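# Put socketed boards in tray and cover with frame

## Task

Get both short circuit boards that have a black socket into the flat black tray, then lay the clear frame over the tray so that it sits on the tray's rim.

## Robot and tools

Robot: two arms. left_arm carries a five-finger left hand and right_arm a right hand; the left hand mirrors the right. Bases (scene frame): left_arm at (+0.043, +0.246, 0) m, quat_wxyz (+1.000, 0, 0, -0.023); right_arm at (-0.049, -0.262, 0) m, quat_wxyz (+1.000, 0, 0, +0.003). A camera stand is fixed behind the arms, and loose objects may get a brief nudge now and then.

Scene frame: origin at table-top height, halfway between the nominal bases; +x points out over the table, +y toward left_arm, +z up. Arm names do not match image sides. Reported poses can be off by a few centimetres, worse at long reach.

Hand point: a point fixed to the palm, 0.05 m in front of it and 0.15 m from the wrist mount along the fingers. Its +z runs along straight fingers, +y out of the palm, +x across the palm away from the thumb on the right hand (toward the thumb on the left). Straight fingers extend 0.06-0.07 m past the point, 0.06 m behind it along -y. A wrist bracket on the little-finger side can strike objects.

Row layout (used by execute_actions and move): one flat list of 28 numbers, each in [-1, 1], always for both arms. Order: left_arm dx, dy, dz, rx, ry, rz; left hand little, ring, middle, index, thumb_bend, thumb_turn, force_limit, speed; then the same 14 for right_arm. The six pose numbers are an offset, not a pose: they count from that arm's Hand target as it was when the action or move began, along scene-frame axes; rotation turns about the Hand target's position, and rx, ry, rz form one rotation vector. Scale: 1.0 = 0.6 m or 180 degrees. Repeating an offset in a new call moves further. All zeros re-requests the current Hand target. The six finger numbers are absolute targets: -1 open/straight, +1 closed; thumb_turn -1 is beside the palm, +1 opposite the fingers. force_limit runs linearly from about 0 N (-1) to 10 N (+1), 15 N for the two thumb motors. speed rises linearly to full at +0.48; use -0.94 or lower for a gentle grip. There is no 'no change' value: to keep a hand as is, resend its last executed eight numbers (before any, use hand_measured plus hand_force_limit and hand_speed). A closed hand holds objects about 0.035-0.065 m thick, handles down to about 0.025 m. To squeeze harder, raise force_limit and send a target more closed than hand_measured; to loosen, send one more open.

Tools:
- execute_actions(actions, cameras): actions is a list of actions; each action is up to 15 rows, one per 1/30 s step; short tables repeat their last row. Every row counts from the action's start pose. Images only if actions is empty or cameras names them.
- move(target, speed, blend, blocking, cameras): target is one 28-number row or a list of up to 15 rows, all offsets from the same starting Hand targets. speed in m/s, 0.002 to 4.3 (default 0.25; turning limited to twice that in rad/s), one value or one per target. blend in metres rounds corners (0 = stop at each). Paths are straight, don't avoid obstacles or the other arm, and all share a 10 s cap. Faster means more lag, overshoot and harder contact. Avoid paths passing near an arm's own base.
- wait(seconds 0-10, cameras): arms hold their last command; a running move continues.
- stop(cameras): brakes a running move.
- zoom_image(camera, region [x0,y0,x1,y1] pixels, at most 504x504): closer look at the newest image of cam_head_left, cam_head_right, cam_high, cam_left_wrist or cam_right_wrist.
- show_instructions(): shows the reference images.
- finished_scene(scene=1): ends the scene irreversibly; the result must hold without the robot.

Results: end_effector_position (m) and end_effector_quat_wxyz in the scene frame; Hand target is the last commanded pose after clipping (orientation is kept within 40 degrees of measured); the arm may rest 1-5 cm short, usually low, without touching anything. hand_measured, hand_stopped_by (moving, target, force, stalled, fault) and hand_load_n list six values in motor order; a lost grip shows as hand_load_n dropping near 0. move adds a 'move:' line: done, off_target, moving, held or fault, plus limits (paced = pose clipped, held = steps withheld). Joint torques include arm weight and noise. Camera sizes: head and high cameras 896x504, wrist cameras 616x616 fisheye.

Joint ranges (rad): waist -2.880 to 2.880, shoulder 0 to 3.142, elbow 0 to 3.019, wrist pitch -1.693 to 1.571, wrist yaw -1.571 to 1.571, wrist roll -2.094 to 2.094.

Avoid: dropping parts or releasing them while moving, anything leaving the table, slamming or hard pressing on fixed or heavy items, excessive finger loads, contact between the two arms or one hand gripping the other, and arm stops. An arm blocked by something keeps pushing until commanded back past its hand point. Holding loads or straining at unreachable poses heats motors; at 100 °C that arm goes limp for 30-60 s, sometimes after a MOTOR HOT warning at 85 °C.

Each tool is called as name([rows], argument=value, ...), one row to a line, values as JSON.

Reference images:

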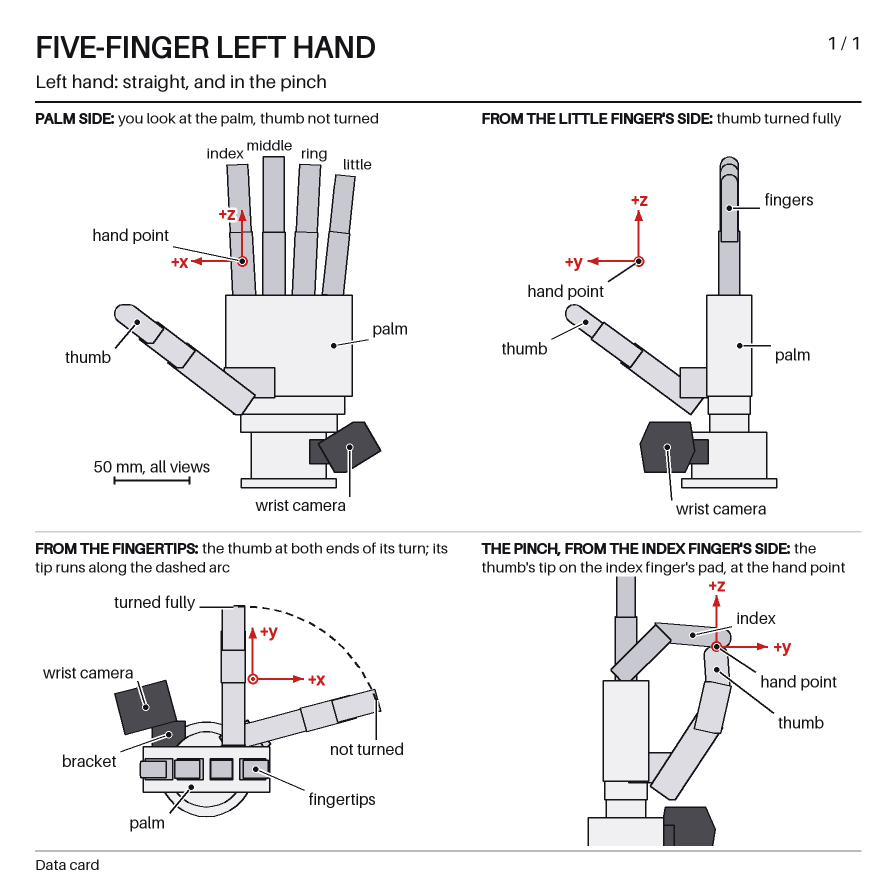

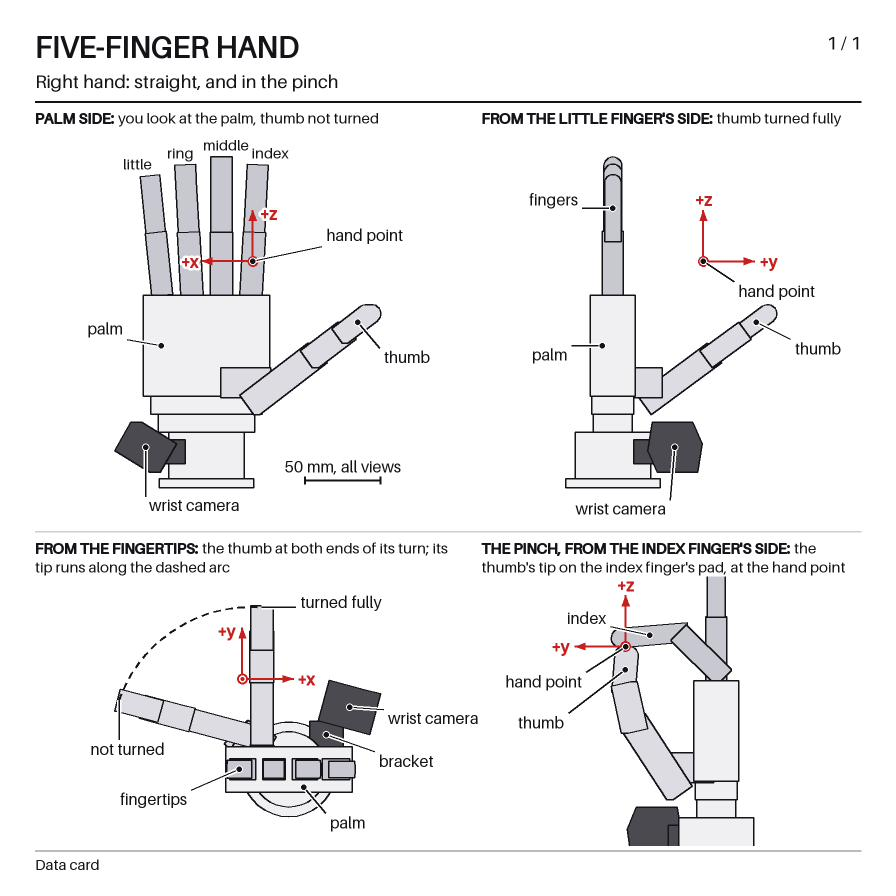

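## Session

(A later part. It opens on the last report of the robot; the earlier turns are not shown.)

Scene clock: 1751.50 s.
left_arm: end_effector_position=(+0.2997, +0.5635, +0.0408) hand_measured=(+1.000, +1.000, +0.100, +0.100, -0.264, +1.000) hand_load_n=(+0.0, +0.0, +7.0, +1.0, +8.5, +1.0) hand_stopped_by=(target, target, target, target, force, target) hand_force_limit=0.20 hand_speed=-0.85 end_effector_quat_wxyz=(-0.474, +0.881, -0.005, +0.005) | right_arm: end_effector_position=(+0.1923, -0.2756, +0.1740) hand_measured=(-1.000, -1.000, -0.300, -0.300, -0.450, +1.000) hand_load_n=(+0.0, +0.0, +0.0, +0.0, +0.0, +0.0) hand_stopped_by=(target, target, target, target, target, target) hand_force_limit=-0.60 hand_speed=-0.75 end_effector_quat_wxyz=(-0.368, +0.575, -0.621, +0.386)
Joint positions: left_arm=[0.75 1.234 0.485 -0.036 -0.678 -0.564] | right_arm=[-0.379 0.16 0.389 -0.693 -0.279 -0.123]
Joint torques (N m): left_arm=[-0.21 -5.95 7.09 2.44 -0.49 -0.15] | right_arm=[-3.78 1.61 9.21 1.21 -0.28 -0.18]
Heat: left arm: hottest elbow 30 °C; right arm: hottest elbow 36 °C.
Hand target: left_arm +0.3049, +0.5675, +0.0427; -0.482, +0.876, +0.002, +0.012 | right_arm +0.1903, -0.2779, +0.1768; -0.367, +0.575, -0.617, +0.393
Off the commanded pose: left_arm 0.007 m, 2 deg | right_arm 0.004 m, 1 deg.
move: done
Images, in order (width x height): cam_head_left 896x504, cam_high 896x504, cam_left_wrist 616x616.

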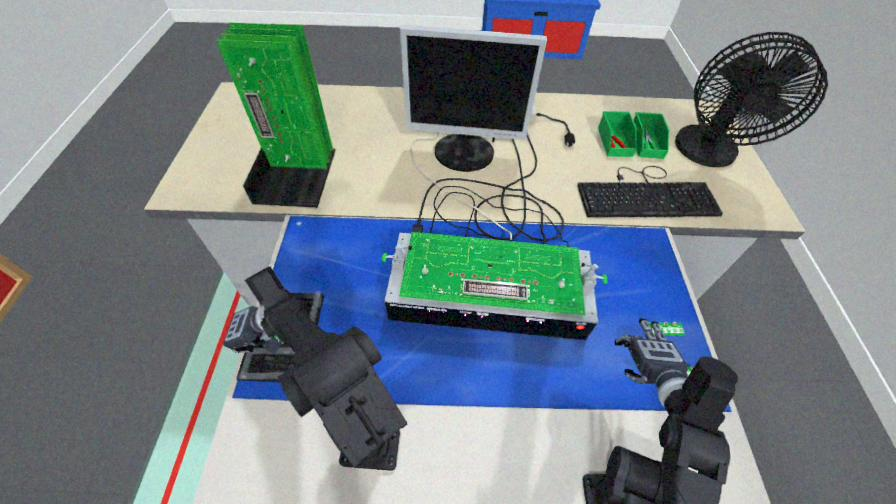

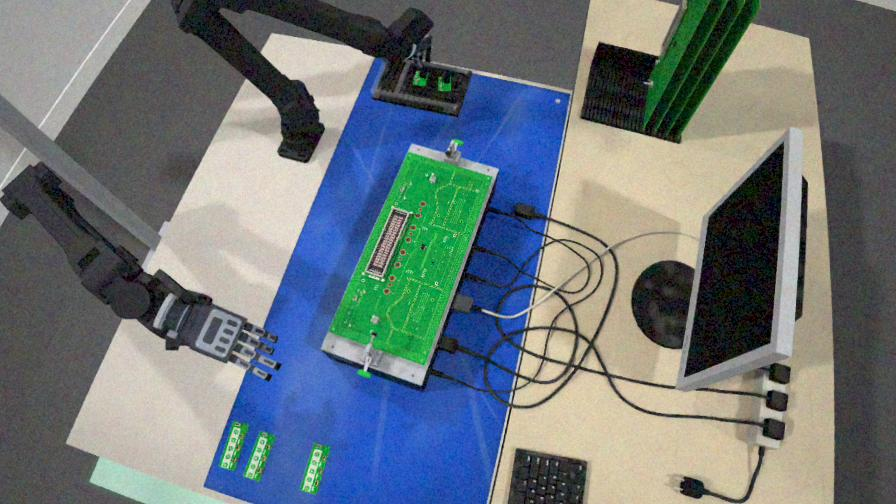

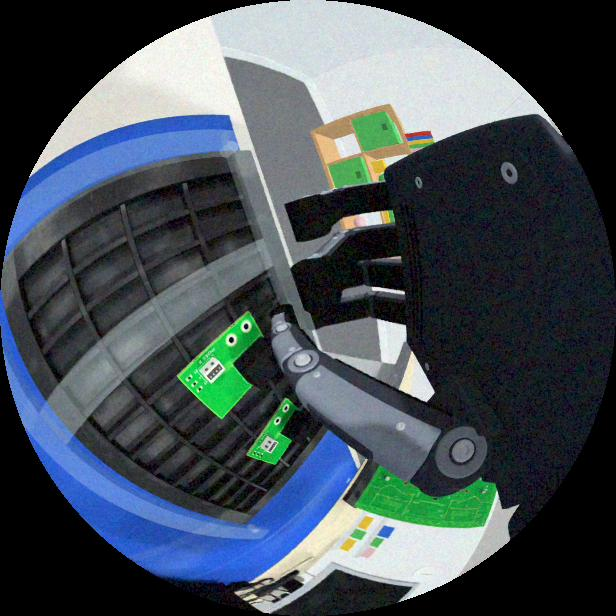

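execute_actions(actions=[])

zoom_image(camera="cam_head_left", region=[280, 280, 340, 340])

zoom_image(camera="cam_head_left", region=[230, 340, 300, 400])

zoom_image(camera="cam_head_right", region=[200, 270, 340, 410])

Scene clock: 1879.20 s.
left_arm: end_effector_position=(+0.2997, +0.5635, +0.0408) hand_measured=(+1.000, +1.000, +0.100, +0.100, -0.264, +1.000) hand_load_n=(+0.0, +0.0, +7.0, +1.0, +8.0, +1.0) hand_stopped_by=(target, target, target, target, force, target) hand_force_limit=0.20 hand_speed=-0.85 end_effector_quat_wxyz=(-0.474, +0.881, -0.005, +0.005) | right_arm: end_effector_position=(+0.1923, -0.2756, +0.1740) hand_measured=(-1.000, -1.000, -0.300, -0.300, -0.450, +1.000) hand_load_n=(+0.0, +0.0, +0.0, +0.0, +0.0, +0.0) hand_stopped_by=(target, target, target, target, target, target) hand_force_limit=-0.60 hand_speed=-0.75 end_effector_quat_wxyz=(-0.368, +0.575, -0.621, +0.386)
Joint positions: left_arm=[0.75 1.234 0.485 -0.036 -0.678 -0.564] | right_arm=[-0.379 0.16 0.389 -0.693 -0.279 -0.123]
Joint velocities: within noise
Joint torques (N m): left_arm=[0.09 -5.71 6.98 2.36 -0.48 -0.14] | right_arm=[-3.55 1.44 9.06 1.29 -0.27 -0.13]
Motor temperatures (°C): left_arm=[26 25 30 25 24 25] | right_arm=[26 24 36 25 23 23]
Heat: left arm: hottest elbow 30 °C; right arm: hottest elbow 36 °C.
Hand target: left_arm +0.3049, +0.5675, +0.0427; -0.482, +0.876, +0.002, +0.012 | right_arm +0.1903, -0.2779, +0.1768; -0.367, +0.575, -0.617, +0.393
Off the commanded pose: left_arm 0.007 m, 2 deg | right_arm 0.004 m, 1 deg.

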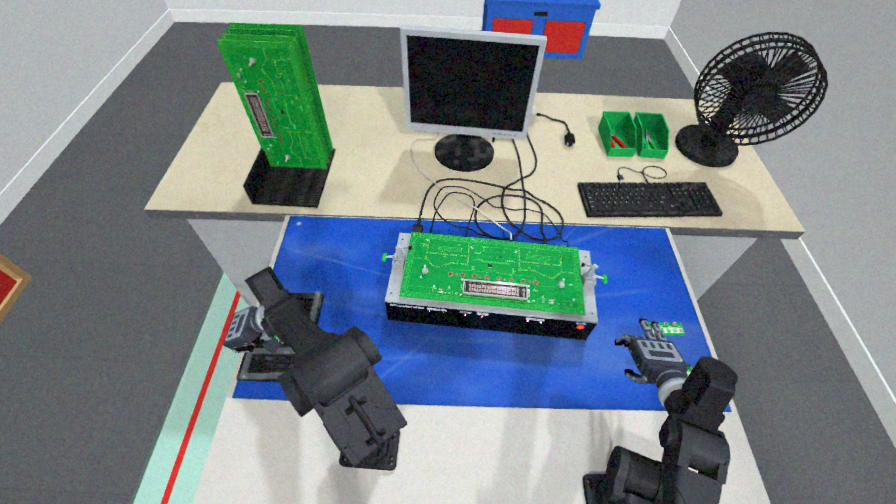

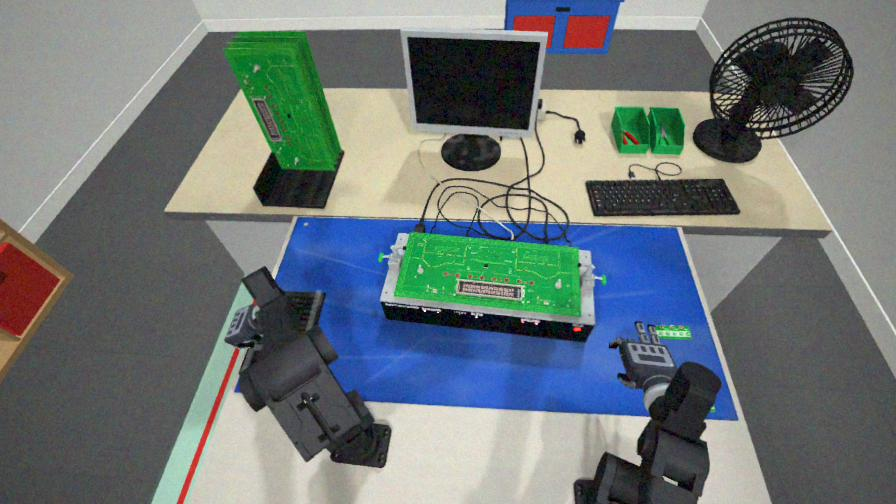

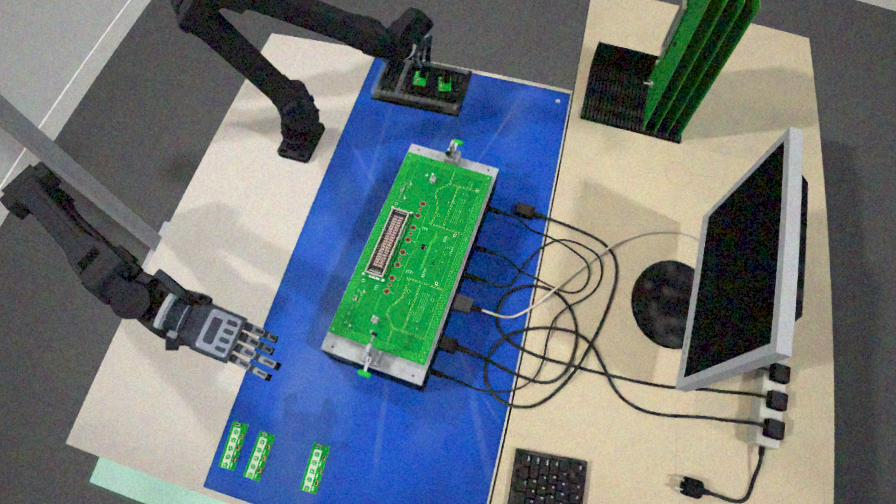

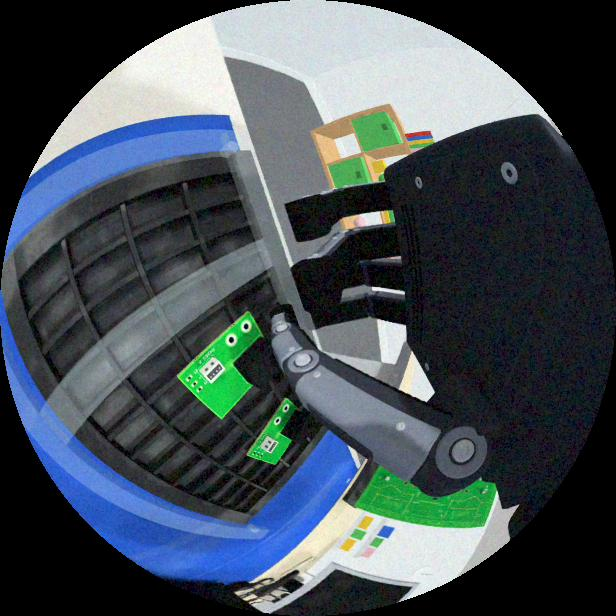

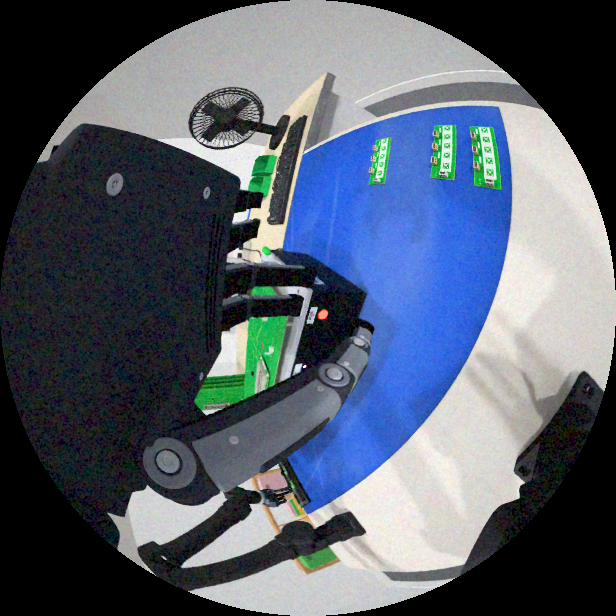

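Scaled by 8.400.

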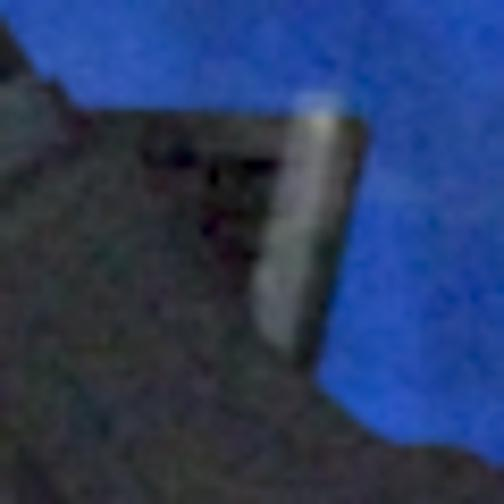

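Scaled by 7.200.

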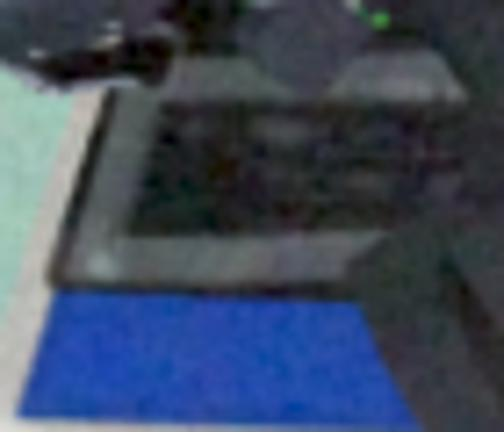

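Scaled by 3.600.

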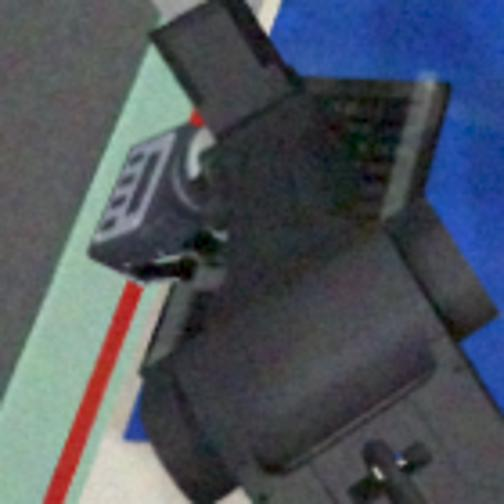

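zoom_image(camera="cam_left_wrist", region=[215, 120, 275, 180])

zoom_image(camera="cam_left_wrist", region=[230, 500, 290, 560])

zoom_image(camera="cam_left_wrist", region=[0, 300, 100, 400])

Scaled by 8.400 from the camera's 616x616 image, which has a finer 880x880 frame.

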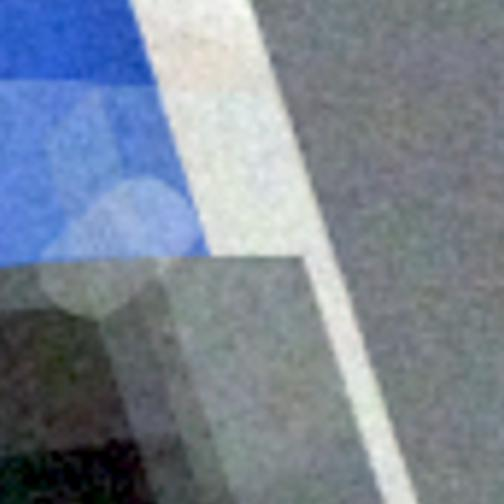

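Scaled by 8.400 from the camera's 616x616 image, which has a finer 880x880 frame.

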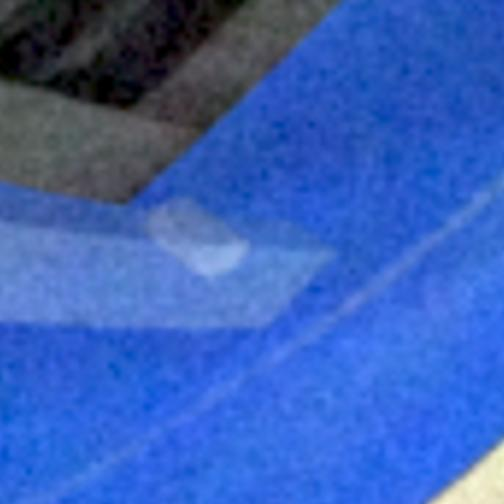

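Scaled by 5.040 from the camera's 616x616 image, which has a finer 880x880 frame.

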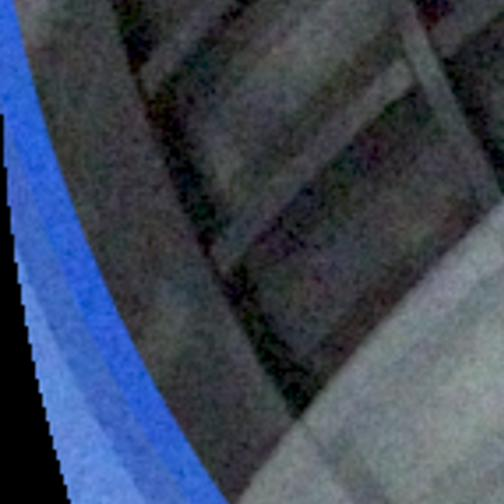

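move(target=[0, 0.0133, 0.002, 0, 0, 0, 1, 1, 0.1, 0.1, 0.0, 1, 0.2, -0.85, 0, 0, 0, 0, 0, 0, -1, -1, -0.3, -0.3, -0.45, 1, -0.6, -0.75], speed=0.04, cameras=["cam_head_left", "cam_high", "cam_left_wrist"])

zoom_image(camera="cam_left_wrist", region=[215, 120, 275, 180])

zoom_image(camera="cam_left_wrist", region=[230, 500, 290, 560])

zoom_image(camera="cam_high", region=[362, 50, 482, 120])

Scene clock: 1950.00 s.
left_arm: end_effector_position=(+0.3005, +0.5646, +0.0407) hand_measured=(+1.000, +1.000, +0.100, +0.100, -0.264, +1.000) hand_load_n=(+0.0, +0.5, +6.0, +0.5, +8.5, +0.5) hand_stopped_by=(target, target, target, target, force, target) hand_force_limit=0.20 hand_speed=-0.85 end_effector_quat_wxyz=(-0.476, +0.880, -0.008, +0.005) | right_arm: end_effector_position=(+0.1923, -0.2756, +0.1740) hand_measured=(-1.000, -1.000, -0.300, -0.300, -0.450, +1.000) hand_load_n=(+0.0, +0.5, +0.0, +0.0, +0.0, +0.0) hand_stopped_by=(target, target, target, target, target, target) hand_force_limit=-0.60 hand_speed=-0.75 end_effector_quat_wxyz=(-0.368, +0.575, -0.621, +0.386)
Joint positions: left_arm=[0.75 1.238 0.485 -0.025 -0.678 -0.555] | right_arm=[-0.379 0.16 0.389 -0.693 -0.279 -0.123]
Joint torques (N m): left_arm=[1.44 -4.95 8.01 2.41 0.03 0] | right_arm=[-4.13 2.14 9.13 1.39 -0.23 -0.14]
Heat: left arm: hottest elbow 30 °C; right arm: hottest elbow 36 °C.
Hand target: left_arm +0.3050, +0.5755, +0.0440; -0.482, +0.876, +0.002, +0.012 | right_arm +0.1903, -0.2779, +0.1768; -0.367, +0.575, -0.617, +0.393
Off the commanded pose: left_arm 0.012 m, 2 deg | right_arm 0.004 m, 1 deg.
move: off_target (left_arm)
Images, in order (width x height): cam_head_left 896x504, cam_high 896x504, cam_left_wrist 616x616.

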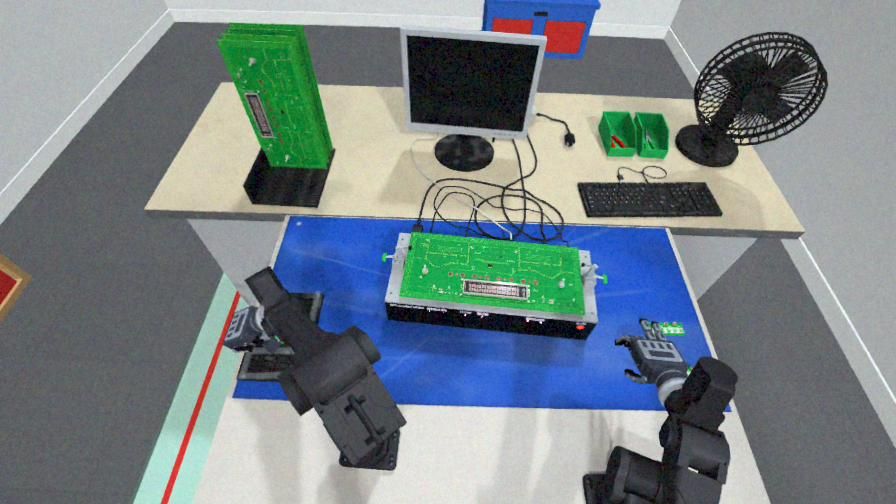

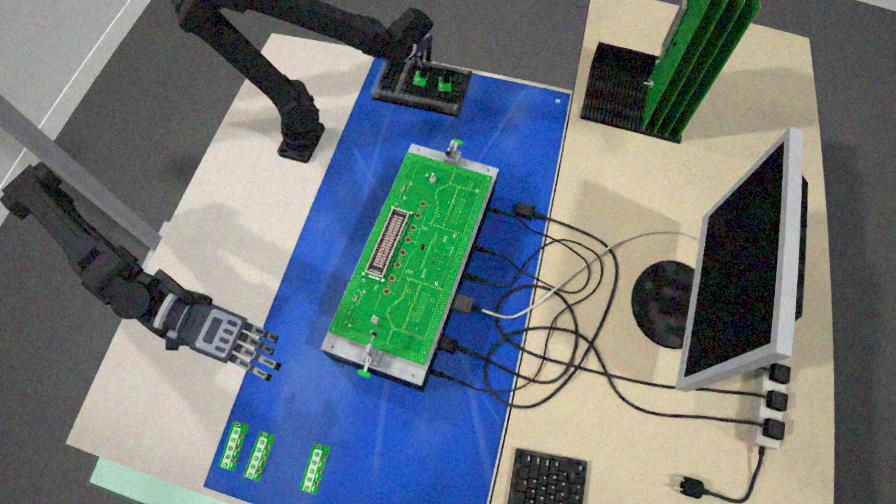

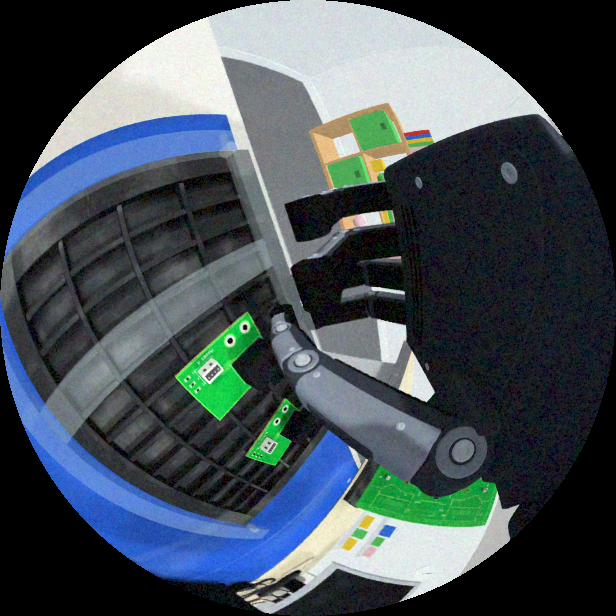

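Scaled by 8.400 from the camera's 616x616 image, which has a finer 880x880 frame.

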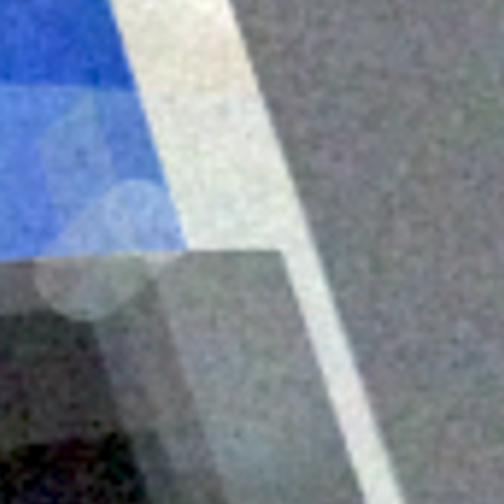

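Scaled by 8.400 from the camera's 616x616 image, which has a finer 880x880 frame.

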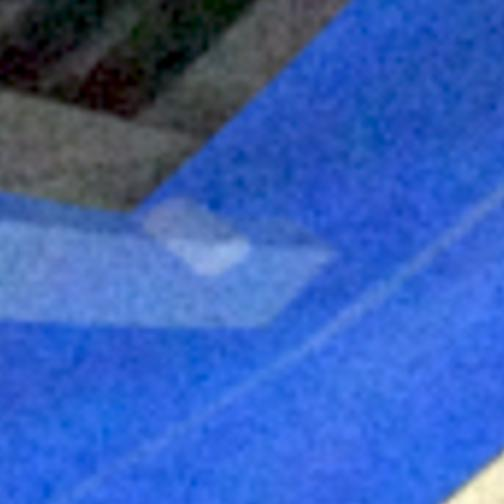

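Scaled by 4.200.

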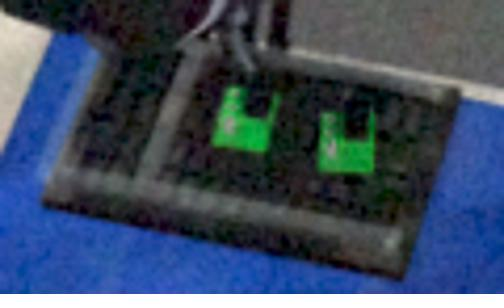

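move(target=[0, 0.0083, 0.005, 0, 0, 0, 1, 1, 0.1, 0.1, 0.0, 1, 0.2, -0.85, 0, 0, 0, 0, 0, 0, -1, -1, -0.3, -0.3, -0.45, 1, -0.6, -0.75], speed=0.04)

Scene clock: 1954.63 s.
left_arm: end_effector_position=(+0.3000, +0.5647, +0.0400) hand_measured=(+1.000, +1.000, +0.100, +0.100, -0.264, +1.000) hand_load_n=(+0.0, +0.0, +4.5, +0.5, +10.0, +1.0) hand_stopped_by=(target, target, target, target, force, target) hand_force_limit=0.20 hand_speed=-0.85 end_effector_quat_wxyz=(-0.474, +0.881, -0.011, +0.005) | right_arm: end_effector_position=(+0.1923, -0.2756, +0.1740) hand_measured=(-1.000, -1.000, -0.300, -0.300, -0.450, +1.000) hand_load_n=(+0.0, +0.0, +0.0, +0.0, +0.0, +0.0) hand_stopped_by=(target, target, target, target, target, target) hand_force_limit=-0.60 hand_speed=-0.75 end_effector_quat_wxyz=(-0.368, +0.575, -0.621, +0.386)
Joint positions: left_arm=[0.755 1.238 0.485 -0.025 -0.668 -0.547] | right_arm=[-0.379 0.16 0.389 -0.693 -0.279 -0.123]
Joint torques (N m): left_arm=[1.73 -5.3 8.62 2.24 0.01 0.06] | right_arm=[-3.84 2.02 9.17 1.29 -0.23 -0.09]
Heat: left arm: hottest elbow 30 °C; right arm: hottest elbow 36 °C.
Hand target: left_arm +0.3049, +0.5805, +0.0470; -0.482, +0.876, +0.002, +0.012 | right_arm +0.1903, -0.2779, +0.1768; -0.367, +0.575, -0.617, +0.393
Off the commanded pose: left_arm 0.018 m, 2 deg | right_arm 0.004 m, 1 deg.
move: off_target (left_arm)

move(target=[0, 0, 0.02, 0, 0, 0, 1, 1, 0.1, 0.1, 0.0, 1, 0.2, -0.85, 0, 0, 0, 0, 0, 0, -1, -1, -0.3, -0.3, -0.45, 1, -0.6, -0.75], speed=0.04, cameras=["cam_high", "cam_left_wrist"])

Scene clock: 1966.07 s.
left_arm: end_effector_position=(+0.2998, +0.5645, +0.0404) hand_measured=(+1.000, +1.000, +0.100, +0.100, -0.264, +1.000) hand_load_n=(+0.0, +0.0, +6.5, +1.0, +8.5, +1.0) hand_stopped_by=(target, target, target, target, force, target) hand_force_limit=0.20 hand_speed=-0.85 end_effector_quat_wxyz=(-0.472, +0.881, -0.008, +0.008) | right_arm: end_effector_position=(+0.1923, -0.2756, +0.1740) hand_measured=(-1.000, -1.000, -0.300, -0.300, -0.450, +1.000) hand_load_n=(+0.0, +0.0, -0.5, +0.0, +0.0, +0.5) hand_stopped_by=(target, target, target, target, target, target) hand_force_limit=-0.60 hand_speed=-0.75 end_effector_quat_wxyz=(-0.368, +0.575, -0.621, +0.386)
Joint positions: left_arm=[0.758 1.235 0.485 -0.03 -0.664 -0.554] | right_arm=[-0.379 0.16 0.389 -0.693 -0.279 -0.123]
Joint torques (N m): left_arm=[1.38 -7.41 9.81 0.55 -0.15 0.05] | right_arm=[-3.78 1.79 8.96 1.26 -0.23 -0.16]
Heat: left arm: hottest elbow 31 °C; right arm: hottest elbow 36 °C.
Hand target: left_arm +0.3050, +0.5805, +0.0590; -0.483, +0.876, +0.002, +0.012 | right_arm +0.1903, -0.2779, +0.1768; -0.367, +0.575, -0.617, +0.393
Off the commanded pose: left_arm 0.025 m, 2 deg | right_arm 0.004 m, 1 deg.
move: off_target (left_arm)
Images, in order (width x height): cam_high 896x504, cam_left_wrist 616x616.

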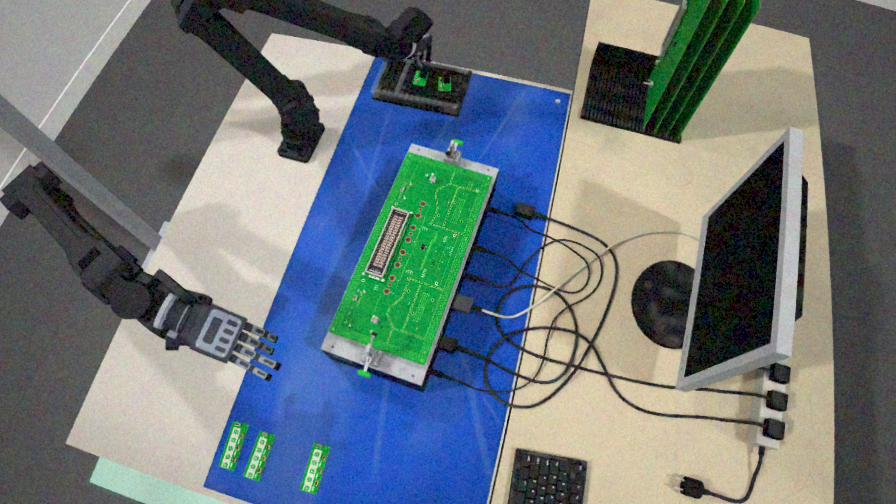

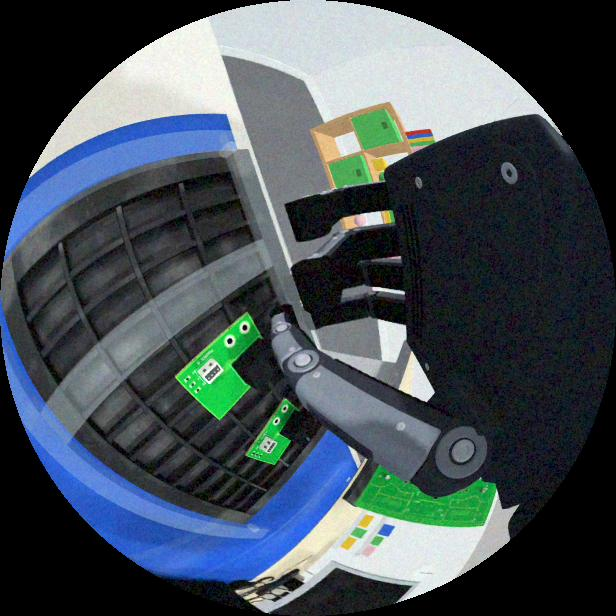

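move(target=[0, 0, 0.02, 0, 0, 0, 1, 1, 0.1, 0.1, 0.0, 1, 0.2, -0.85, 0, 0, 0, 0, 0, 0, -1, -1, -0.3, -0.3, -0.45, 1, -0.6, -0.75], speed=0.04)

Scene clock: 1971.53 s.
left_arm: end_effector_position=(+0.2922, +0.5600, +0.0407) hand_measured=(+1.000, +1.000, +0.100, +0.100, -0.264, +1.000) hand_load_n=(+0.0, +0.0, +7.0, +1.0, +8.0, +0.5) hand_stopped_by=(target, target, target, target, force, target) hand_force_limit=0.20 hand_speed=-0.85 end_effector_quat_wxyz=(-0.463, +0.886, -0.012, -0.003) | right_arm: end_effector_position=(+0.1923, -0.2756, +0.1740) hand_measured=(-1.000, -1.000, -0.300, -0.300, -0.450, +1.000) hand_load_n=(+0.0, +0.0, +0.0, +0.0, +0.0, +0.0) hand_stopped_by=(target, target, target, target, target, target) hand_force_limit=-0.60 hand_speed=-0.75 end_effector_quat_wxyz=(-0.368, +0.575, -0.621, +0.386)
Joint positions: left_arm=[0.762 1.214 0.488 -0.085 -0.662 -0.554] | right_arm=[-0.379 0.16 0.389 -0.693 -0.279 -0.123]
Joint torques (N m): left_arm=[1.49 -7.71 10.96 0.68 -0.26 0.04] | right_arm=[-4.25 1.55 9.11 1.42 -0.23 -0.13]
Heat: left arm: hottest elbow 31 °C; right arm: hottest elbow 36 °C.
Hand target: left_arm +0.3050, +0.5806, +0.0711; -0.483, +0.876, +0.002, +0.012 | right_arm +0.1903, -0.2779, +0.1768; -0.367, +0.575, -0.617, +0.393
Off the commanded pose: left_arm 0.039 m, 4 deg | right_arm 0.004 m, 1 deg.
move: off_target (left_arm)

move(target=[0.004, -0.003, 0.012, 0, 0, 0, 1, 1, 0.1, 0.1, 0.0, 1, 0.2, -0.85, 0, 0, 0, 0, 0, 0, -1, -1, -0.3, -0.3, -0.45, 1, -0.6, -0.75], speed=0.04, cameras=["cam_left_wrist"])

Scene clock: 1975.77 s.
left_arm: end_effector_position=(+0.2919, +0.5597, +0.0464) hand_measured=(+1.000, +1.000, +0.100, +0.100, -0.264, +1.000) hand_load_n=(+0.0, +0.0, +7.5, +1.0, +8.5, +1.0) hand_stopped_by=(target, target, target, target, force, target) hand_force_limit=0.20 hand_speed=-0.85 end_effector_quat_wxyz=(-0.461, +0.887, -0.013, -0.006) | right_arm: end_effector_position=(+0.1923, -0.2756, +0.1740) hand_measured=(-1.000, -1.000, -0.300, -0.300, -0.450, +1.000) hand_load_n=(+0.0, +0.0, +0.0, +0.0, +0.5, +0.0) hand_stopped_by=(target, target, target, target, target, target) hand_force_limit=-0.60 hand_speed=-0.75 end_effector_quat_wxyz=(-0.368, +0.575, -0.621, +0.386)
Joint positions: left_arm=[0.762 1.199 0.5 -0.119 -0.662 -0.554] | right_arm=[-0.379 0.16 0.389 -0.693 -0.279 -0.123]
Joint torques (N m): left_arm=[0.97 -7.94 11.28 0.87 -0.46 -0.07] | right_arm=[-3.84 0.97 9.01 1.44 -0.25 -0.15]
Heat: left arm: hottest elbow 31 °C; right arm: hottest elbow 36 °C.
Hand target: left_arm +0.3074, +0.5787, +0.0782; -0.483, +0.876, +0.002, +0.012 | right_arm +0.1903, -0.2779, +0.1768; -0.367, +0.575, -0.617, +0.393
Off the commanded pose: left_arm 0.040 m, 4 deg | right_arm 0.004 m, 1 deg.
move: off_target (left_arm)
Images, in order (width x height): cam_left_wrist 616x616.

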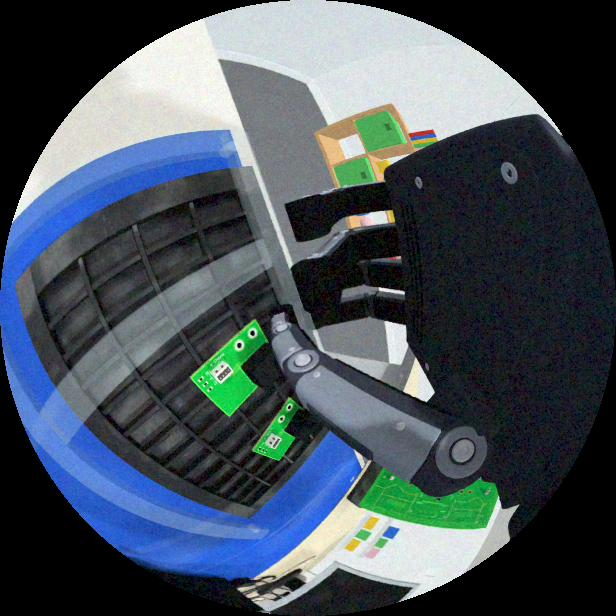

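move([
  [-0.002, 0.0, 0.015, 0, 0, 0, 1, 1, 0.1, 0.1, 0.0, 1, 0.2, -0.85, 0, 0, 0, 0, 0, 0, -1, -1, -0.3, -0.3, -0.45, 1, -0.6, -0.75],
  [-0.002, 0.0, -0.035, 0, 0, 0, 1, 1, 0.1, 0.1, 0.0, 1, 0.2, -0.85, 0, 0, 0, 0, 0, 0, -1, -1, -0.3, -0.3, -0.45, 1, -0.6, -0.75],
], speed=0.04, cameras=["cam_left_wrist"])

Scene clock: 1985.27 s.
left_arm: end_effector_position=(+0.3016, +0.5682, +0.0501) hand_measured=(+1.000, +1.000, +0.100, +0.100, -0.264, +1.000) hand_load_n=(+0.5, +0.0, +7.0, +1.0, +8.5, +0.5) hand_stopped_by=(target, target, target, target, force, target) hand_force_limit=0.20 hand_speed=-0.85 end_effector_quat_wxyz=(-0.471, +0.882, -0.007, +0.006) | right_arm: end_effector_position=(+0.1923, -0.2756, +0.1740) hand_measured=(-1.000, -1.000, -0.300, -0.300, -0.450, +1.000) hand_load_n=(+0.0, +0.0, +0.0, +0.0, +0.0, +0.0) hand_stopped_by=(target, target, target, target, target, target) hand_force_limit=-0.60 hand_speed=-0.75 end_effector_quat_wxyz=(-0.368, +0.575, -0.621, +0.386)
Joint positions: left_arm=[0.762 1.221 0.51 -0.073 -0.662 -0.554] | right_arm=[-0.379 0.16 0.389 -0.693 -0.279 -0.123]
Joint torques (N m): left_arm=[0.38 -5.6 7.95 2.43 -0.39 -0.09] | right_arm=[-4.42 2.32 9.28 1.39 -0.2 -0.11]
Heat: left arm: hottest elbow 31 °C; right arm: hottest elbow 36 °C.
Hand target: left_arm +0.3062, +0.5787, +0.0573; -0.483, +0.876, +0.002, +0.012 | right_arm +0.1903, -0.2779, +0.1768; -0.367, +0.575, -0.617, +0.393
Off the commanded pose: left_arm 0.014 m, 2 deg | right_arm 0.004 m, 1 deg.
move: off_target (left_arm)
Images, in order (width x height): cam_left_wrist 616x616.

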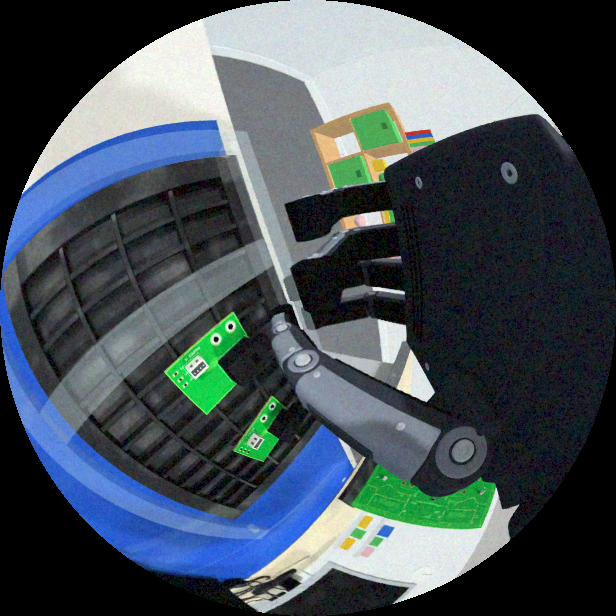

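move(target=[-0.002, 0.003, -0.012, 0, 0, 0, 1, 1, 0.1, 0.1, 0.0, 1, 0.2, -0.85, 0, 0, 0, 0, 0, 0, -1, -1, -0.3, -0.3, -0.45, 1, -0.6, -0.75], speed=0.04, cameras=["cam_head_left", "cam_high", "cam_left_wrist"])

zoom_image(camera="cam_left_wrist", region=[190, 100, 290, 200])

zoom_image(camera="cam_left_wrist", region=[210, 480, 290, 560])

zoom_image(camera="cam_left_wrist", region=[0, 220, 80, 300])

zoom_image(camera="cam_high", region=[362, 50, 482, 120])

Scene clock: 1992.00 s.
left_arm: end_effector_position=(+0.3057, +0.5717, +0.0474) hand_measured=(+1.000, +1.000, +0.100, +0.100, -0.264, +1.000) hand_load_n=(+0.0, +0.0, +7.0, +1.5, +8.0, +0.5) hand_stopped_by=(target, target, target, target, force, target) hand_force_limit=0.20 hand_speed=-0.85 end_effector_quat_wxyz=(-0.475, +0.880, -0.005, +0.010) | right_arm: end_effector_position=(+0.1923, -0.2756, +0.1740) hand_measured=(-1.000, -1.000, -0.300, -0.300, -0.450, +1.000) hand_load_n=(+0.0, +0.0, +0.0, +0.0, +0.0, +0.0) hand_stopped_by=(target, target, target, target, target, target) hand_force_limit=-0.60 hand_speed=-0.75 end_effector_quat_wxyz=(-0.368, +0.575, -0.621, +0.386)
Joint positions: left_arm=[0.762 1.242 0.51 -0.039 -0.662 -0.554] | right_arm=[-0.379 0.16 0.389 -0.693 -0.279 -0.123]
Joint torques (N m): left_arm=[1.55 -6.01 7.2 2.41 -0.2 -0.02] | right_arm=[-3.72 2.32 9.1 1.29 -0.24 -0.14]
Heat: left arm: hottest elbow 30 °C; right arm: hottest elbow 36 °C.
Hand target: left_arm +0.3050, +0.5805, +0.0500; -0.482, +0.876, +0.002, +0.012 | right_arm +0.1903, -0.2779, +0.1768; -0.367, +0.575, -0.617, +0.393
Off the commanded pose: left_arm 0.009 m, 1 deg | right_arm 0.004 m, 1 deg.
move: done
Images, in order (width x height): cam_head_left 896x504, cam_high 896x504, cam_left_wrist 616x616.

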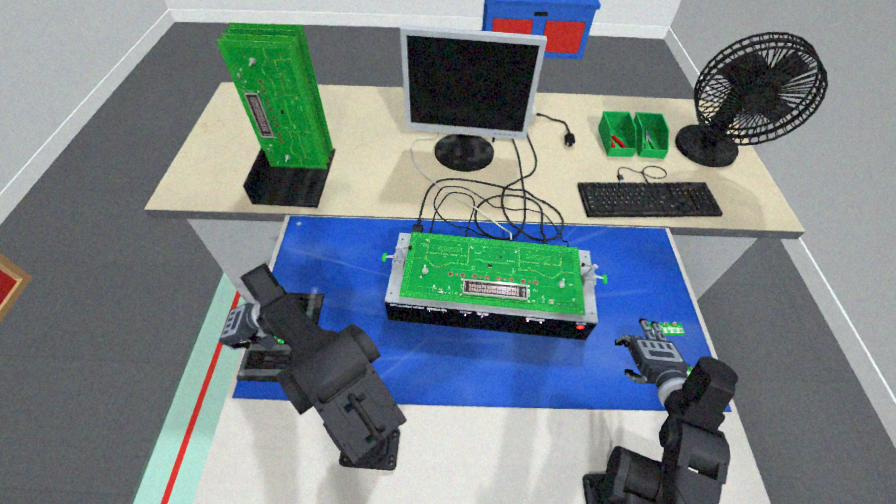

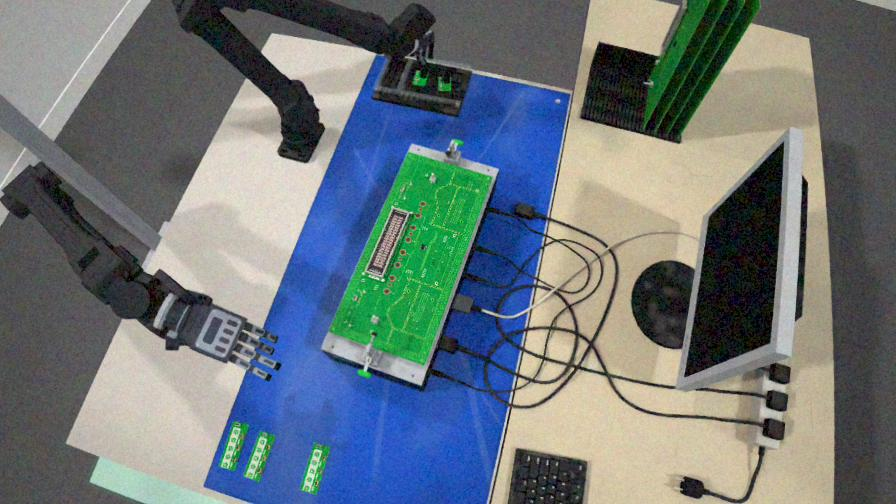

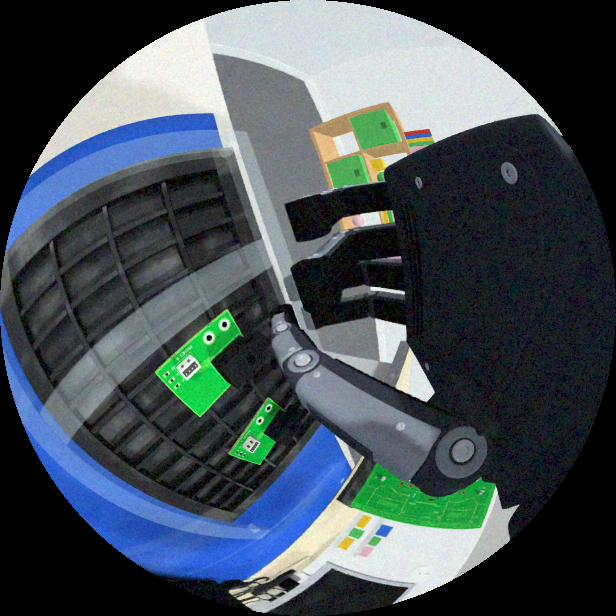

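Scaled by 5.040 from the camera's 616x616 image, which has a finer 880x880 frame.

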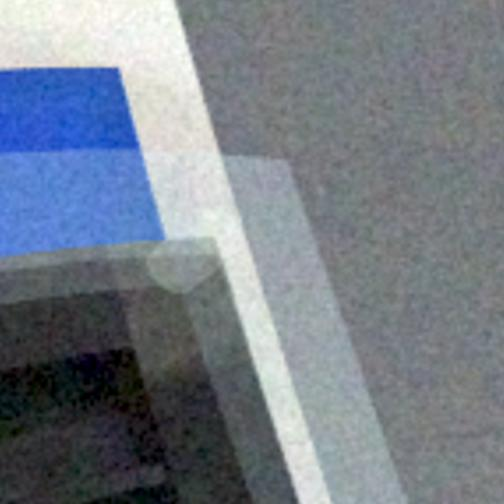

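Scaled by 6.300 from the camera's 616x616 image, which has a finer 880x880 frame.

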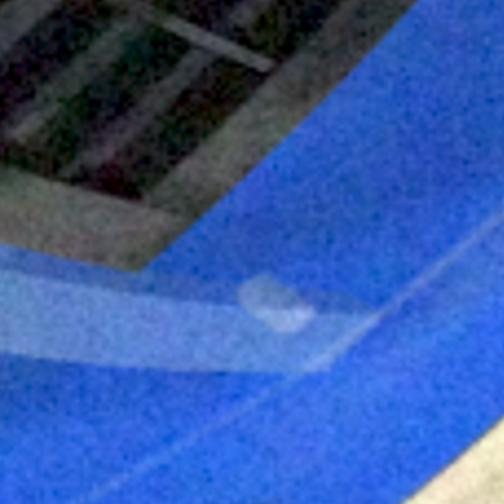

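Scaled by 6.300 from the camera's 616x616 image, which has a finer 880x880 frame.

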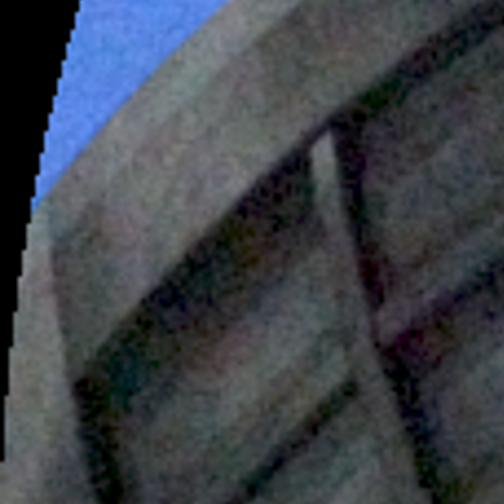

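Scaled by 4.200.

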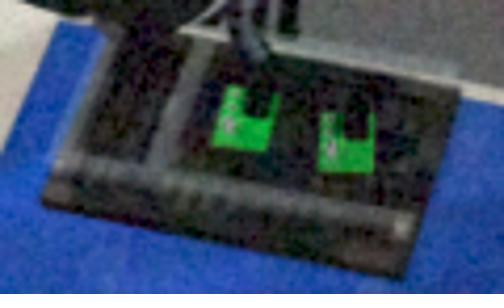

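zoom_image(camera="cam_left_wrist", region=[140, 280, 320, 480])

Scaled by 2.520 from the camera's 616x616 image, which has a finer 880x880 frame.

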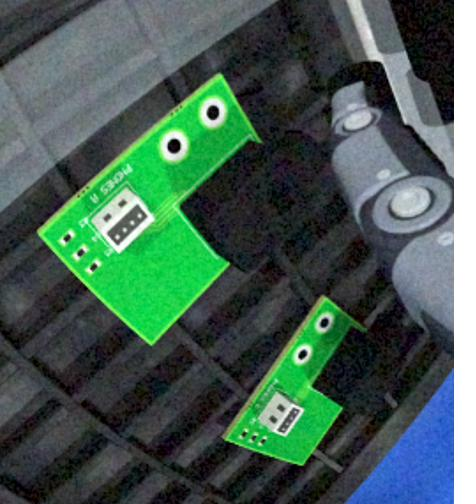

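move(target=[-0.022, 0.01, 0.003, 0, 0, 0, 1, 1, 0.1, 0.1, 0.0, 1, 0.2, -0.85, 0, 0, 0, 0, 0, 0, -1, -1, -0.3, -0.3, -0.45, 1, -0.6, -0.75], speed=0.04, cameras=["cam_left_wrist"])

Scene clock: 2029.57 s.
left_arm: end_effector_position=(+0.2912, +0.5765, +0.0405) hand_measured=(+1.000, +1.000, +0.100, +0.100, -0.264, +1.000) hand_load_n=(+0.0, +0.0, +7.5, +1.0, +8.0, +0.5) hand_stopped_by=(target, target, target, target, force, target) hand_force_limit=0.20 hand_speed=-0.85 end_effector_quat_wxyz=(-0.468, +0.884, -0.006, +0.004) | right_arm: end_effector_position=(+0.1923, -0.2756, +0.1740) hand_measured=(-1.000, -1.000, -0.300, -0.300, -0.450, +1.000) hand_load_n=(+0.0, +0.0, +0.0, +0.0, +0.0, +0.0) hand_stopped_by=(target, target, target, target, target, target) hand_force_limit=-0.60 hand_speed=-0.75 end_effector_quat_wxyz=(-0.368, +0.575, -0.621, +0.386)
Joint positions: left_arm=[0.807 1.242 0.494 -0.022 -0.63 -0.521] | right_arm=[-0.379 0.16 0.389 -0.693 -0.279 -0.123]
Joint torques (N m): left_arm=[1.2 -7.82 7.24 2.39 -0.13 0.07] | right_arm=[-4.19 1.85 9.13 1.46 -0.23 -0.09]
Heat: left arm: hottest elbow 30 °C; right arm: hottest elbow 36 °C.
Hand target: left_arm +0.2918, +0.5865, +0.0518; -0.482, +0.876, +0.002, +0.012 | right_arm +0.1903, -0.2779, +0.1768; -0.367, +0.575, -0.617, +0.393
Off the commanded pose: left_arm 0.015 m, 2 deg | right_arm 0.004 m, 1 deg.
move: off_target (left_arm)
Images, in order (width x height): cam_left_wrist 616x616.

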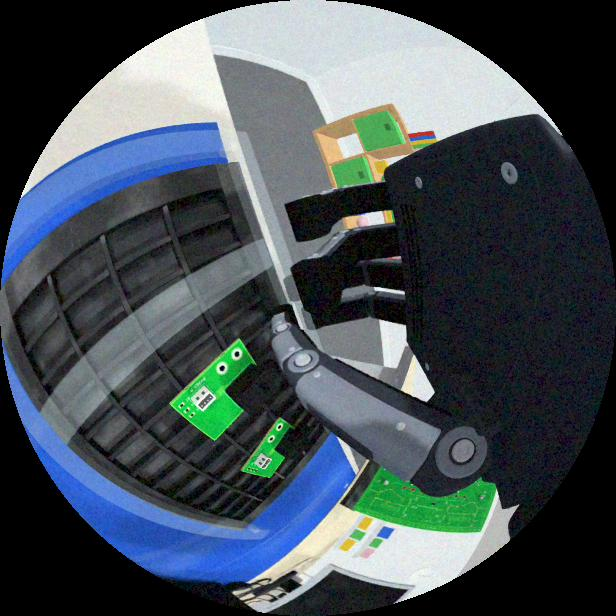

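move(target=[0.016, -0.004, 0.006, 0, 0, 0, 1, 1, 0.1, 0.1, 0.0, 1, 0.2, -0.85, 0, 0, 0, 0, 0, 0, -1, -1, -0.3, -0.3, -0.45, 1, -0.6, -0.75], speed=0.04)

Scene clock: 2034.93 s.
left_arm: end_effector_position=(+0.2894, +0.5776, +0.0410) hand_measured=(+1.000, +1.000, +0.100, +0.100, -0.264, +1.000) hand_load_n=(+0.5, +0.0, +7.0, +1.0, +8.0, +0.5) hand_stopped_by=(target, target, target, target, force, target) hand_force_limit=0.20 hand_speed=-0.85 end_effector_quat_wxyz=(-0.470, +0.883, -0.004, +0.000) | right_arm: end_effector_position=(+0.1923, -0.2756, +0.1740) hand_measured=(-1.000, -1.000, -0.300, -0.300, -0.450, +1.000) hand_load_n=(+0.0, +0.0, +0.0, +0.0, +0.0, +0.0) hand_stopped_by=(target, target, target, target, target, target) hand_force_limit=-0.60 hand_speed=-0.75 end_effector_quat_wxyz=(-0.368, +0.575, -0.621, +0.386)
Joint positions: left_arm=[0.807 1.242 0.494 -0.022 -0.641 -0.521] | right_arm=[-0.379 0.16 0.389 -0.693 -0.279 -0.123]
Joint torques (N m): left_arm=[-0.85 -7.06 8.72 1.28 -0.5 -0.11] | right_arm=[-3.19 1.73 9.1 1.4 -0.24 -0.11]
Heat: left arm: hottest elbow 30 °C; right arm: hottest elbow 36 °C.
Hand target: left_arm +0.3014, +0.5841, +0.0554; -0.482, +0.876, +0.002, +0.012 | right_arm +0.1903, -0.2779, +0.1768; -0.367, +0.575, -0.617, +0.393
Off the commanded pose: left_arm 0.020 m, 2 deg | right_arm 0.004 m, 1 deg.
move: off_target (left_arm)


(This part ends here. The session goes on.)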